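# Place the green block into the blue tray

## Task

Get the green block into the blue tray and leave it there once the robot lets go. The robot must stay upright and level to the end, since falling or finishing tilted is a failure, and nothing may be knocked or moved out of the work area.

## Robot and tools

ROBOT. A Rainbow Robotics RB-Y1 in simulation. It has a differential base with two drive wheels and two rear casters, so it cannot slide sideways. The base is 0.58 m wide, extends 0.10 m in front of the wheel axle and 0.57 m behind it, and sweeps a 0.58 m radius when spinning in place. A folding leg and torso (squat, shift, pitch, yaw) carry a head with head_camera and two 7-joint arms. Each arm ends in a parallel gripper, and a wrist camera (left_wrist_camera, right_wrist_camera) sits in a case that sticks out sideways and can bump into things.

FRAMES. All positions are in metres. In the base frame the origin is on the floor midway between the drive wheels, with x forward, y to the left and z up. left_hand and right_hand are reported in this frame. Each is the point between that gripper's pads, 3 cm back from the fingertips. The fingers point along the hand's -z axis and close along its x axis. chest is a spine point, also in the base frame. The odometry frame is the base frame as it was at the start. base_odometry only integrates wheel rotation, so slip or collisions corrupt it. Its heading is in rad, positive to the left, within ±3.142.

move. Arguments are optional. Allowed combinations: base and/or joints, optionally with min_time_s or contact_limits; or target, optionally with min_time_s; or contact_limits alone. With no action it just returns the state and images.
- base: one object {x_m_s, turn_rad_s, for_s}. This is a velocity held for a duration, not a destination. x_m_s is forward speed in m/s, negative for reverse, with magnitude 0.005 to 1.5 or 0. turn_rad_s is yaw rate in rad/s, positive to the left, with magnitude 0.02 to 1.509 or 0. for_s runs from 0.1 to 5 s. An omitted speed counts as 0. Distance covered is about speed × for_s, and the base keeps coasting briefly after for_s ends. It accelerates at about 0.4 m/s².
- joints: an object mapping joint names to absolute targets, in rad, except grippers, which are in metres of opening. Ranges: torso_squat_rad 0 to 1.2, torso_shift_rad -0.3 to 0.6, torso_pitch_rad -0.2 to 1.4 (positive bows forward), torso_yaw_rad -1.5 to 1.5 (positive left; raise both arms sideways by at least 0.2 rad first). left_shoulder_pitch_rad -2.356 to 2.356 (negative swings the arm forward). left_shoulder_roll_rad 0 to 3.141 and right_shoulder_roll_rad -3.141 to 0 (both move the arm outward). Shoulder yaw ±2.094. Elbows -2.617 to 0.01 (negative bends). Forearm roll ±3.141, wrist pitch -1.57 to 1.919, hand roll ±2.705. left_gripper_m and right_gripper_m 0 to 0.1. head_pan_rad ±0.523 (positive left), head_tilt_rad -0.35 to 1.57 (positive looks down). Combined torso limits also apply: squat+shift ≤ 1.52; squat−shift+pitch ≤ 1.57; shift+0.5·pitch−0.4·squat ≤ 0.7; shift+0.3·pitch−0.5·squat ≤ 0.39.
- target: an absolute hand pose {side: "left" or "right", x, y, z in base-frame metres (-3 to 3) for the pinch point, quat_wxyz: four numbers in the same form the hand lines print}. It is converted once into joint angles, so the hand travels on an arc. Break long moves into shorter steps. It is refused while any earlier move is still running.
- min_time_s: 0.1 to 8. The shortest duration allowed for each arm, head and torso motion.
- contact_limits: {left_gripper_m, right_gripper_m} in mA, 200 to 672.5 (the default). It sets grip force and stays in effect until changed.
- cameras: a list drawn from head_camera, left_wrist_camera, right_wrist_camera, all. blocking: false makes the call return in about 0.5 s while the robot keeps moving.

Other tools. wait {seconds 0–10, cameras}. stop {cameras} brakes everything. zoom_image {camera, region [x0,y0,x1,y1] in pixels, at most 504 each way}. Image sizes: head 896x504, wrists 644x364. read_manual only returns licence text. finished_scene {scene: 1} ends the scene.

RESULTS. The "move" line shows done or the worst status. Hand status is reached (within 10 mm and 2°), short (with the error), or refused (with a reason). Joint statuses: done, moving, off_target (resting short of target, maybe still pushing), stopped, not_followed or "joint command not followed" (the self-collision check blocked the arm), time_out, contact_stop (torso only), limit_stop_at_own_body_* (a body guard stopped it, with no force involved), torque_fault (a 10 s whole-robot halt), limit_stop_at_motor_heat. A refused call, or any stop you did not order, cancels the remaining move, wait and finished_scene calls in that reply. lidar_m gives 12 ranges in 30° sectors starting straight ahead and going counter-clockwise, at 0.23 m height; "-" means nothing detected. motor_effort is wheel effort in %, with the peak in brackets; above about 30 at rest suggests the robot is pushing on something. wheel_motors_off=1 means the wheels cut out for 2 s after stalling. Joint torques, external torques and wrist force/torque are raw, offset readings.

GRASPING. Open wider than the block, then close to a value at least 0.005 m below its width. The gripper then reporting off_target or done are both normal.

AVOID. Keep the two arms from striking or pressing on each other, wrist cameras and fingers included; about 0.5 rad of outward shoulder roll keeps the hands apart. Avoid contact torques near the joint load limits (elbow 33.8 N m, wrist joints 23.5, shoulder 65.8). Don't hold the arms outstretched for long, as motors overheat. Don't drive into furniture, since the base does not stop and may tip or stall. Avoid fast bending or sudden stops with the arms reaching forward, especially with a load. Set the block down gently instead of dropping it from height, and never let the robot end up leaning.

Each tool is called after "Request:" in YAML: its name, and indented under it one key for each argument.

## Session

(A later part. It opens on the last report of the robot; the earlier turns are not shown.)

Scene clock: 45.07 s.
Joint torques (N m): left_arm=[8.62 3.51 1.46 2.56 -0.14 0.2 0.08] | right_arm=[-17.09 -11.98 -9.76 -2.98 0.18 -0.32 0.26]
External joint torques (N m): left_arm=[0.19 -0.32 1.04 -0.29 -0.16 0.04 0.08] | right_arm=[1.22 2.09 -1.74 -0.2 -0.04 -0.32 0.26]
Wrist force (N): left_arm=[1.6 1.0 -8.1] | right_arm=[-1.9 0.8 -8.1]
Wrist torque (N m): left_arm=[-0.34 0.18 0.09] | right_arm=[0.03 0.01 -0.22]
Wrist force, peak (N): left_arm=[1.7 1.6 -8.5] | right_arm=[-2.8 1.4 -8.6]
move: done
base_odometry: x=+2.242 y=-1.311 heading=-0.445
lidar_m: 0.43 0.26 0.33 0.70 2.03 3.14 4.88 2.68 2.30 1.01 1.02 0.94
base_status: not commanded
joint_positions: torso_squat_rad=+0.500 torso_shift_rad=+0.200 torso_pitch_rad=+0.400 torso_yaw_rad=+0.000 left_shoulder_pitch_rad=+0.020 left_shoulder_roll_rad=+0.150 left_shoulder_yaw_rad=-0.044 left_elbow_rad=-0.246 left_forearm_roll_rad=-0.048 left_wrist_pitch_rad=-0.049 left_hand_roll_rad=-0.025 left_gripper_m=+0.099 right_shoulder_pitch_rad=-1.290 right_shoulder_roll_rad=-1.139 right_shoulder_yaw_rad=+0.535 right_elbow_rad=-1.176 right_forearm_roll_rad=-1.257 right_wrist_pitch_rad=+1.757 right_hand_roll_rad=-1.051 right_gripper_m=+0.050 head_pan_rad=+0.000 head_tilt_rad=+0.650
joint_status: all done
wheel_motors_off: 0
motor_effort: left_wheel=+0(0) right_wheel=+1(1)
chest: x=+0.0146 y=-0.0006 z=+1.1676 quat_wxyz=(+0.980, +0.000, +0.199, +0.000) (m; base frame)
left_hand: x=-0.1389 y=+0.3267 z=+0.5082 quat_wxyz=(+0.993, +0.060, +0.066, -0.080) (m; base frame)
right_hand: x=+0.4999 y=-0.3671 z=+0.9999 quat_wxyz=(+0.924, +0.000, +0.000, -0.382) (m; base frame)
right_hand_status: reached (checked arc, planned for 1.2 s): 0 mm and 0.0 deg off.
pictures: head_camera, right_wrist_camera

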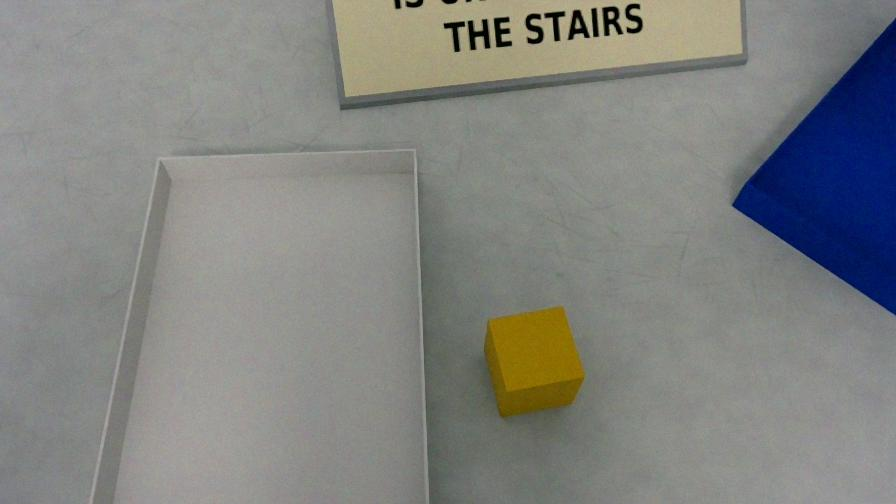

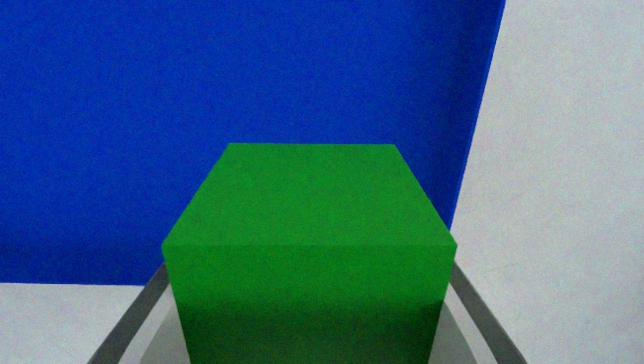

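Request:
move:
  target: {"side": "right", "x": 0.5, "y": -0.367, "z": 0.917, "quat_wxyz": [0.9239, 0, 0, -0.3824]}
  min_time_s: 0.9

Request:
move:
  target: {"side": "right", "x": 0.5, "y": -0.367, "z": 0.912, "quat_wxyz": [0.9239, 0, 0, -0.3824]}
  min_time_s: 0.4
  cameras: ["right_wrist_camera"]

Scene clock: 46.63 s.
Joint torques (N m): left_arm=[8.83 3.65 0.71 2.57 -0.17 0.13 0.13] | right_arm=[-17.19 -13.08 -7.45 -2.76 0.3 -0.2 0.66]
External joint torques (N m): left_arm=[0.4 -0.18 0.29 -0.28 -0.19 -0.03 0.12] | right_arm=[1.02 1.45 0.22 0.29 0.08 -0.19 0.66]
Wrist force (N): left_arm=[1.6 1.4 -8.1] | right_arm=[-1.3 0.8 -8.0]
Wrist torque (N m): left_arm=[-0.39 0.19 0.08] | right_arm=[0.03 0.06 -0.22]
Wrist force, peak (N): left_arm=[1.9 1.7 -8.3] | right_arm=[-1.5 0.7 -8.5]
move: done
base_odometry: x=+2.242 y=-1.311 heading=-0.445
lidar_m: 0.44 0.26 0.34 0.71 2.02 3.15 4.88 2.70 2.30 1.02 1.04 0.94
base_status: not commanded
joint_positions: torso_squat_rad=+0.500 torso_shift_rad=+0.200 torso_pitch_rad=+0.400 torso_yaw_rad=+0.000 left_shoulder_pitch_rad=+0.020 left_shoulder_roll_rad=+0.150 left_shoulder_yaw_rad=-0.044 left_elbow_rad=-0.246 left_forearm_roll_rad=-0.048 left_wrist_pitch_rad=-0.049 left_hand_roll_rad=-0.025 left_gripper_m=+0.099 right_shoulder_pitch_rad=-1.181 right_shoulder_roll_rad=-1.050 right_shoulder_yaw_rad=+0.576 right_elbow_rad=-1.100 right_forearm_roll_rad=-1.194 right_wrist_pitch_rad=+1.578 right_hand_roll_rad=-1.011 right_gripper_m=+0.050 head_pan_rad=+0.000 head_tilt_rad=+0.650
joint_status: all done
wheel_motors_off: 0
motor_effort: left_wheel=+0(0) right_wheel=+0(1)
chest: x=+0.0146 y=-0.0006 z=+1.1676 quat_wxyz=(+0.980, +0.000, +0.199, +0.000) (m; base frame)
left_hand: x=-0.1389 y=+0.3267 z=+0.5082 quat_wxyz=(+0.993, +0.060, +0.066, -0.080) (m; base frame)
right_hand: x=+0.4999 y=-0.3669 z=+0.9170 quat_wxyz=(+0.924, +0.000, +0.000, -0.382) (m; base frame)
right_hand_status: reached (checked arc, planned for 0.9 s): 0 mm and 0.0 deg off.
pictures: none

Scene clock: 47.37 s.
Joint torques (N m): left_arm=[8.81 3.47 1.4 2.64 -0.16 0.18 0.03] | right_arm=[-16.64 -12.35 -6.44 -2.49 0.5 -0.32 0.48]
External joint torques (N m): left_arm=[0.38 -0.36 0.98 -0.21 -0.18 0.02 0.03] | right_arm=[1.58 2.18 1.18 0.58 0.27 -0.31 0.48]
Wrist force (N): left_arm=[1.9 1.2 -8.4] | right_arm=[-1.5 0.6 -8.1]
Wrist torque (N m): left_arm=[-0.38 0.21 0.09] | right_arm=[0.05 0.04 -0.23]
Wrist force, peak (N): left_arm=[2.1 1.3 -8.5] | right_arm=[-1.4 0.7 -8.5]
move: done
base_odometry: x=+2.242 y=-1.311 heading=-0.445
lidar_m: 0.43 0.26 0.33 0.73 2.03 3.13 4.88 2.67 2.31 1.01 1.04 0.93
base_status: not commanded
joint_positions: torso_squat_rad=+0.500 torso_shift_rad=+0.200 torso_pitch_rad=+0.400 torso_yaw_rad=+0.000 left_shoulder_pitch_rad=+0.020 left_shoulder_roll_rad=+0.150 left_shoulder_yaw_rad=-0.044 left_elbow_rad=-0.246 left_forearm_roll_rad=-0.048 left_wrist_pitch_rad=-0.049 left_hand_roll_rad=-0.025 left_gripper_m=+0.099 right_shoulder_pitch_rad=-1.177 right_shoulder_roll_rad=-1.043 right_shoulder_yaw_rad=+0.579 right_elbow_rad=-1.090 right_forearm_roll_rad=-1.190 right_wrist_pitch_rad=+1.567 right_hand_roll_rad=-1.007 right_gripper_m=+0.050 head_pan_rad=+0.000 head_tilt_rad=+0.650
joint_status: all done
wheel_motors_off: 0
motor_effort: left_wheel=+0(0) right_wheel=+1(1)
chest: x=+0.0146 y=-0.0006 z=+1.1676 quat_wxyz=(+0.980, +0.000, +0.199, +0.000) (m; base frame)
left_hand: x=-0.1389 y=+0.3267 z=+0.5082 quat_wxyz=(+0.993, +0.060, +0.066, -0.080) (m; base frame)
right_hand: x=+0.5000 y=-0.3669 z=+0.9122 quat_wxyz=(+0.924, +0.000, +0.000, -0.382) (m; base frame)
right_hand_status: reached (checked arc, planned for 0.4 s): 0 mm and 0.0 deg off.
pictures: right_wrist_camera

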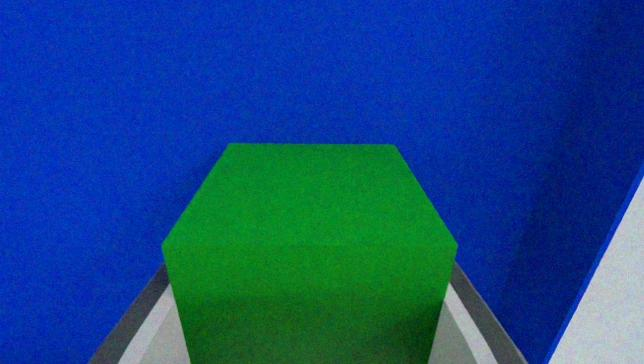

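Request:
move:
  target: {"side": "right", "x": 0.5, "y": -0.367, "z": 0.908, "quat_wxyz": [0.9239, 0, 0, -0.3824]}
  min_time_s: 0.3

Request:
move:
  target: {"side": "right", "x": 0.5, "y": -0.367, "z": 0.904, "quat_wxyz": [0.9239, 0, 0, -0.3824]}
  min_time_s: 0.3

Scene clock: 48.13 s.
Joint torques (N m): left_arm=[8.84 3.4 0.91 2.6 -0.08 0.2 0.08] | right_arm=[-12.61 -9.38 -4.14 -1.46 0.81 -1.04 0.6]
External joint torques (N m): left_arm=[0.42 -0.42 0.5 -0.24 -0.09 0.04 0.07] | right_arm=[5.62 5.16 3.44 1.62 0.58 -1.03 0.6]
Wrist force (N): left_arm=[2.3 1.1 -7.9] | right_arm=[-4.0 -2.0 9.7]
Wrist torque (N m): left_arm=[-0.36 0.24 0.09] | right_arm=[0.10 0.46 -0.17]
Wrist force, peak (N): left_arm=[1.9 1.4 -8.2] | right_arm=[-4.5 -2.9 12.1]
move: done
base_odometry: x=+2.242 y=-1.311 heading=-0.445
lidar_m: 0.44 0.24 0.33 0.71 2.03 3.16 4.87 2.68 2.30 1.02 1.02 0.93
base_status: not commanded
joint_positions: torso_squat_rad=+0.500 torso_shift_rad=+0.200 torso_pitch_rad=+0.400 torso_yaw_rad=+0.000 left_shoulder_pitch_rad=+0.020 left_shoulder_roll_rad=+0.150 left_shoulder_yaw_rad=-0.044 left_elbow_rad=-0.246 left_forearm_roll_rad=-0.048 left_wrist_pitch_rad=-0.049 left_hand_roll_rad=-0.025 left_gripper_m=+0.099 right_shoulder_pitch_rad=-1.174 right_shoulder_roll_rad=-1.038 right_shoulder_yaw_rad=+0.581 right_elbow_rad=-1.083 right_forearm_roll_rad=-1.187 right_wrist_pitch_rad=+1.559 right_hand_roll_rad=-1.003 right_gripper_m=+0.050 head_pan_rad=+0.000 head_tilt_rad=+0.650
joint_status: all done
wheel_motors_off: 0
motor_effort: left_wheel=+0(1) right_wheel=+1(1)
chest: x=+0.0143 y=-0.0005 z=+1.1676 quat_wxyz=(+0.980, +0.000, +0.198, +0.000) (m; base frame)
left_hand: x=-0.1389 y=+0.3267 z=+0.5081 quat_wxyz=(+0.993, +0.060, +0.066, -0.080) (m; base frame)
right_hand: x=+0.5003 y=-0.3670 z=+0.9093 quat_wxyz=(+0.924, +0.000, -0.001, -0.383) (m; base frame)
right_hand_status: reached (checked arc, planned for 0.3 s): 1 mm and 0.1 deg off.
pictures: none

Scene clock: 48.77 s.
Joint torques (N m): left_arm=[8.85 3.68 1.06 2.52 -0.17 0.1 0.15] | right_arm=[-4.69 -3.64 0.46 0.99 1.66 -3.49 0.33]
External joint torques (N m): left_arm=[0.47 -0.13 0.65 -0.31 -0.19 -0.05 0.14] | right_arm=[13.59 10.9 7.98 4.08 1.43 -3.47 0.33]
Wrist force (N): left_arm=[1.5 1.3 -7.9] | right_arm=[-10.1 -7.9 39.9]
Wrist torque (N m): left_arm=[-0.40 0.18 0.09] | right_arm=[-0.14 1.21 -0.12]
Wrist force, peak (N): left_arm=[1.7 1.7 -8.2] | right_arm=[-10.8 -8.1 41.6]
move: done
base_odometry: x=+2.242 y=-1.311 heading=-0.445
lidar_m: 0.43 0.25 0.32 0.72 2.03 3.16 4.86 2.67 2.30 1.02 1.04 0.95
base_status: not commanded
joint_positions: torso_squat_rad=+0.500 torso_shift_rad=+0.199 torso_pitch_rad=+0.398 torso_yaw_rad=+0.000 left_shoulder_pitch_rad=+0.020 left_shoulder_roll_rad=+0.150 left_shoulder_yaw_rad=-0.044 left_elbow_rad=-0.246 left_forearm_roll_rad=-0.048 left_wrist_pitch_rad=-0.049 left_hand_roll_rad=-0.025 left_gripper_m=+0.099 right_shoulder_pitch_rad=-1.174 right_shoulder_roll_rad=-1.032 right_shoulder_yaw_rad=+0.582 right_elbow_rad=-1.073 right_forearm_roll_rad=-1.183 right_wrist_pitch_rad=+1.550 right_hand_roll_rad=-0.998 right_gripper_m=+0.050 head_pan_rad=+0.000 head_tilt_rad=+0.650
joint_status: all done
wheel_motors_off: 0
motor_effort: left_wheel=+0(1) right_wheel=+2(2)
chest: x=+0.0136 y=-0.0003 z=+1.1678 quat_wxyz=(+0.980, +0.000, +0.198, +0.000) (m; base frame)
left_hand: x=-0.1387 y=+0.3266 z=+0.5079 quat_wxyz=(+0.993, +0.060, +0.065, -0.080) (m; base frame)
right_hand: x=+0.5009 y=-0.3671 z=+0.9075 quat_wxyz=(+0.924, +0.001, -0.003, -0.383) (m; base frame)
right_hand_status: reached (checked arc, planned for 0.3 s): 4 mm and 0.3 deg off.
pictures: none

Contact. Ease back, then release and retreat.

Request:
move:
  target: {"side": "right", "x": 0.5, "y": -0.367, "z": 0.91, "quat_wxyz": [0.9239, 0, 0, -0.3824]}
  min_time_s: 0.3

Request:
move:
  joints: {"right_gripper_m": 0.075}

Request:
move:
  target: {"side": "right", "x": 0.5, "y": -0.367, "z": 1.03, "quat_wxyz": [0.9239, 0, 0, -0.3824]}
  cameras: ["right_wrist_camera"]

Scene clock: 49.53 s.
Joint torques (N m): left_arm=[8.95 3.65 1.36 2.65 -0.11 0.24 0.06] | right_arm=[-14.2 -10.59 -6.06 -1.88 0.37 -0.42 0.25]
External joint torques (N m): left_arm=[0.54 -0.17 0.95 -0.19 -0.13 0.08 0.05] | right_arm=[4.1 3.92 1.47 1.21 0.15 -0.41 0.25]
Wrist force (N): left_arm=[1.7 1.2 -8.2] | right_arm=[-1.9 -0.3 3.1]
Wrist torque (N m): left_arm=[-0.38 0.20 0.08] | right_arm=[0.19 0.24 -0.21]
Wrist force, peak (N): left_arm=[1.9 1.4 -8.4] | right_arm=[-10.1 -7.8 40.0]
move: done
base_odometry: x=+2.242 y=-1.311 heading=-0.445
lidar_m: 0.43 0.26 0.32 0.71 2.02 3.15 4.88 2.67 2.30 1.02 1.03 0.94
base_status: not commanded
joint_positions: torso_squat_rad=+0.500 torso_shift_rad=+0.200 torso_pitch_rad=+0.399 torso_yaw_rad=+0.000 left_shoulder_pitch_rad=+0.020 left_shoulder_roll_rad=+0.150 left_shoulder_yaw_rad=-0.044 left_elbow_rad=-0.246 left_forearm_roll_rad=-0.048 left_wrist_pitch_rad=-0.049 left_hand_roll_rad=-0.025 left_gripper_m=+0.099 right_shoulder_pitch_rad=-1.179 right_shoulder_roll_rad=-1.035 right_shoulder_yaw_rad=+0.582 right_elbow_rad=-1.074 right_forearm_roll_rad=-1.186 right_wrist_pitch_rad=+1.561 right_hand_roll_rad=-0.998 right_gripper_m=+0.050 head_pan_rad=+0.000 head_tilt_rad=+0.650
joint_status: all done
wheel_motors_off: 0
motor_effort: left_wheel=+0(0) right_wheel=+2(2)
chest: x=+0.0142 y=-0.0004 z=+1.1676 quat_wxyz=(+0.980, +0.000, +0.198, +0.000) (m; base frame)
left_hand: x=-0.1389 y=+0.3267 z=+0.5081 quat_wxyz=(+0.993, +0.060, +0.066, -0.080) (m; base frame)
right_hand: x=+0.5008 y=-0.3670 z=+0.9097 quat_wxyz=(+0.924, +0.000, +0.000, -0.382) (m; base frame)
right_hand_status: reached (checked arc, planned for 0.3 s): 1 mm and 0.0 deg off.
pictures: none

Scene clock: 50.30 s.
Joint torques (N m): left_arm=[8.58 3.4 1.04 2.57 -0.23 0.14 0.17] | right_arm=[-16.33 -12.01 -6.35 -2.33 0.23 -0.21 0.28]
External joint torques (N m): left_arm=[0.16 -0.43 0.62 -0.28 -0.25 -0.02 0.16] | right_arm=[1.95 2.5 1.17 0.76 0.01 -0.21 0.28]
Wrist force (N): left_arm=[2.1 1.4 -7.9] | right_arm=[-1.4 0.6 -7.2]
Wrist torque (N m): left_arm=[-0.41 0.25 0.09] | right_arm=[0.06 0.05 -0.19]
Wrist force, peak (N): left_arm=[1.6 1.3 -8.4] | right_arm=[-1.8 0.6 -7.6]
move: done
base_odometry: x=+2.242 y=-1.311 heading=-0.445
lidar_m: 0.42 0.27 0.33 0.72 2.03 3.16 4.88 2.65 2.30 1.01 1.02 0.92
base_status: not commanded
joint_positions: torso_squat_rad=+0.500 torso_shift_rad=+0.200 torso_pitch_rad=+0.400 torso_yaw_rad=+0.000 left_shoulder_pitch_rad=+0.020 left_shoulder_roll_rad=+0.150 left_shoulder_yaw_rad=-0.044 left_elbow_rad=-0.246 left_forearm_roll_rad=-0.048 left_wrist_pitch_rad=-0.049 left_hand_roll_rad=-0.025 left_gripper_m=+0.099 right_shoulder_pitch_rad=-1.179 right_shoulder_roll_rad=-1.034 right_shoulder_yaw_rad=+0.582 right_elbow_rad=-1.073 right_forearm_roll_rad=-1.186 right_wrist_pitch_rad=+1.561 right_hand_roll_rad=-0.998 right_gripper_m=+0.075 head_pan_rad=+0.000 head_tilt_rad=+0.650
joint_status: all done
wheel_motors_off: 0
motor_effort: left_wheel=+0(0) right_wheel=+2(2)
chest: x=+0.0145 y=-0.0005 z=+1.1676 quat_wxyz=(+0.980, +0.000, +0.199, +0.000) (m; base frame)
left_hand: x=-0.1389 y=+0.3267 z=+0.5082 quat_wxyz=(+0.993, +0.060, +0.066, -0.080) (m; base frame)
right_hand: x=+0.5007 y=-0.3670 z=+0.9090 quat_wxyz=(+0.924, +0.000, +0.001, -0.382) (m; base frame)
pictures: none

Scene clock: 51.23 s.
Joint torques (N m): left_arm=[8.79 3.28 1 2.53 -0.09 0.1 0.11] | right_arm=[-16.36 -11.93 -8.73 -2.74 0.06 -0.31 0.21]
External joint torques (N m): left_arm=[0.36 -0.54 0.59 -0.31 -0.11 -0.06 0.1] | right_arm=[2.07 1.73 -0.83 0 -0.15 -0.3 0.21]
Wrist force (N): left_arm=[1.5 1.6 -8.0] | right_arm=[-1.6 0.7 -7.1]
Wrist torque (N m): left_arm=[-0.42 0.19 0.08] | right_arm=[0.05 0.05 -0.14]
Wrist force, peak (N): left_arm=[2.1 1.3 -8.3] | right_arm=[-1.9 0.5 -9.3]
move: done
base_odometry: x=+2.242 y=-1.311 heading=-0.445
lidar_m: 0.42 0.25 0.34 0.71 2.03 3.16 4.88 2.67 2.31 1.03 1.03 0.94
base_status: not commanded
joint_positions: torso_squat_rad=+0.500 torso_shift_rad=+0.200 torso_pitch_rad=+0.400 torso_yaw_rad=+0.000 left_shoulder_pitch_rad=+0.020 left_shoulder_roll_rad=+0.150 left_shoulder_yaw_rad=-0.044 left_elbow_rad=-0.246 left_forearm_roll_rad=-0.048 left_wrist_pitch_rad=-0.049 left_hand_roll_rad=-0.025 left_gripper_m=+0.099 right_shoulder_pitch_rad=-1.348 right_shoulder_roll_rad=-1.158 right_shoulder_yaw_rad=+0.524 right_elbow_rad=-1.171 right_forearm_roll_rad=-1.271 right_wrist_pitch_rad=+1.822 right_hand_roll_rad=-1.051 right_gripper_m=+0.075 head_pan_rad=+0.000 head_tilt_rad=+0.650
joint_status: all done
wheel_motors_off: 0
motor_effort: left_wheel=+0(0) right_wheel=+0(2)
chest: x=+0.0146 y=-0.0006 z=+1.1676 quat_wxyz=(+0.980, +0.000, +0.199, +0.000) (m; base frame)
left_hand: x=-0.1389 y=+0.3267 z=+0.5082 quat_wxyz=(+0.993, +0.060, +0.066, -0.080) (m; base frame)
right_hand: x=+0.5001 y=-0.3671 z=+1.0299 quat_wxyz=(+0.924, +0.000, +0.000, -0.382) (m; base frame)
right_hand_status: reached (checked arc, planned for 0.5 s): 0 mm and 0.0 deg off.
pictures: right_wrist_camera

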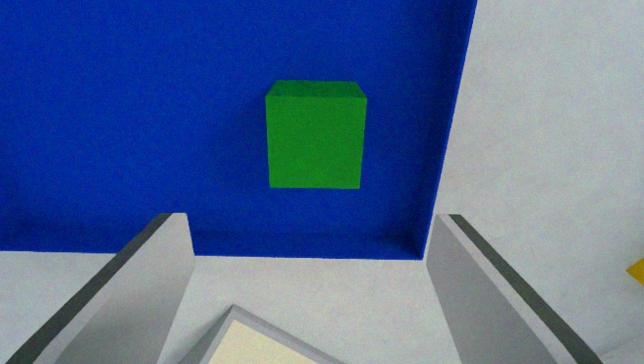

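Request:
finished_scene:

The scene is finished: the task was done.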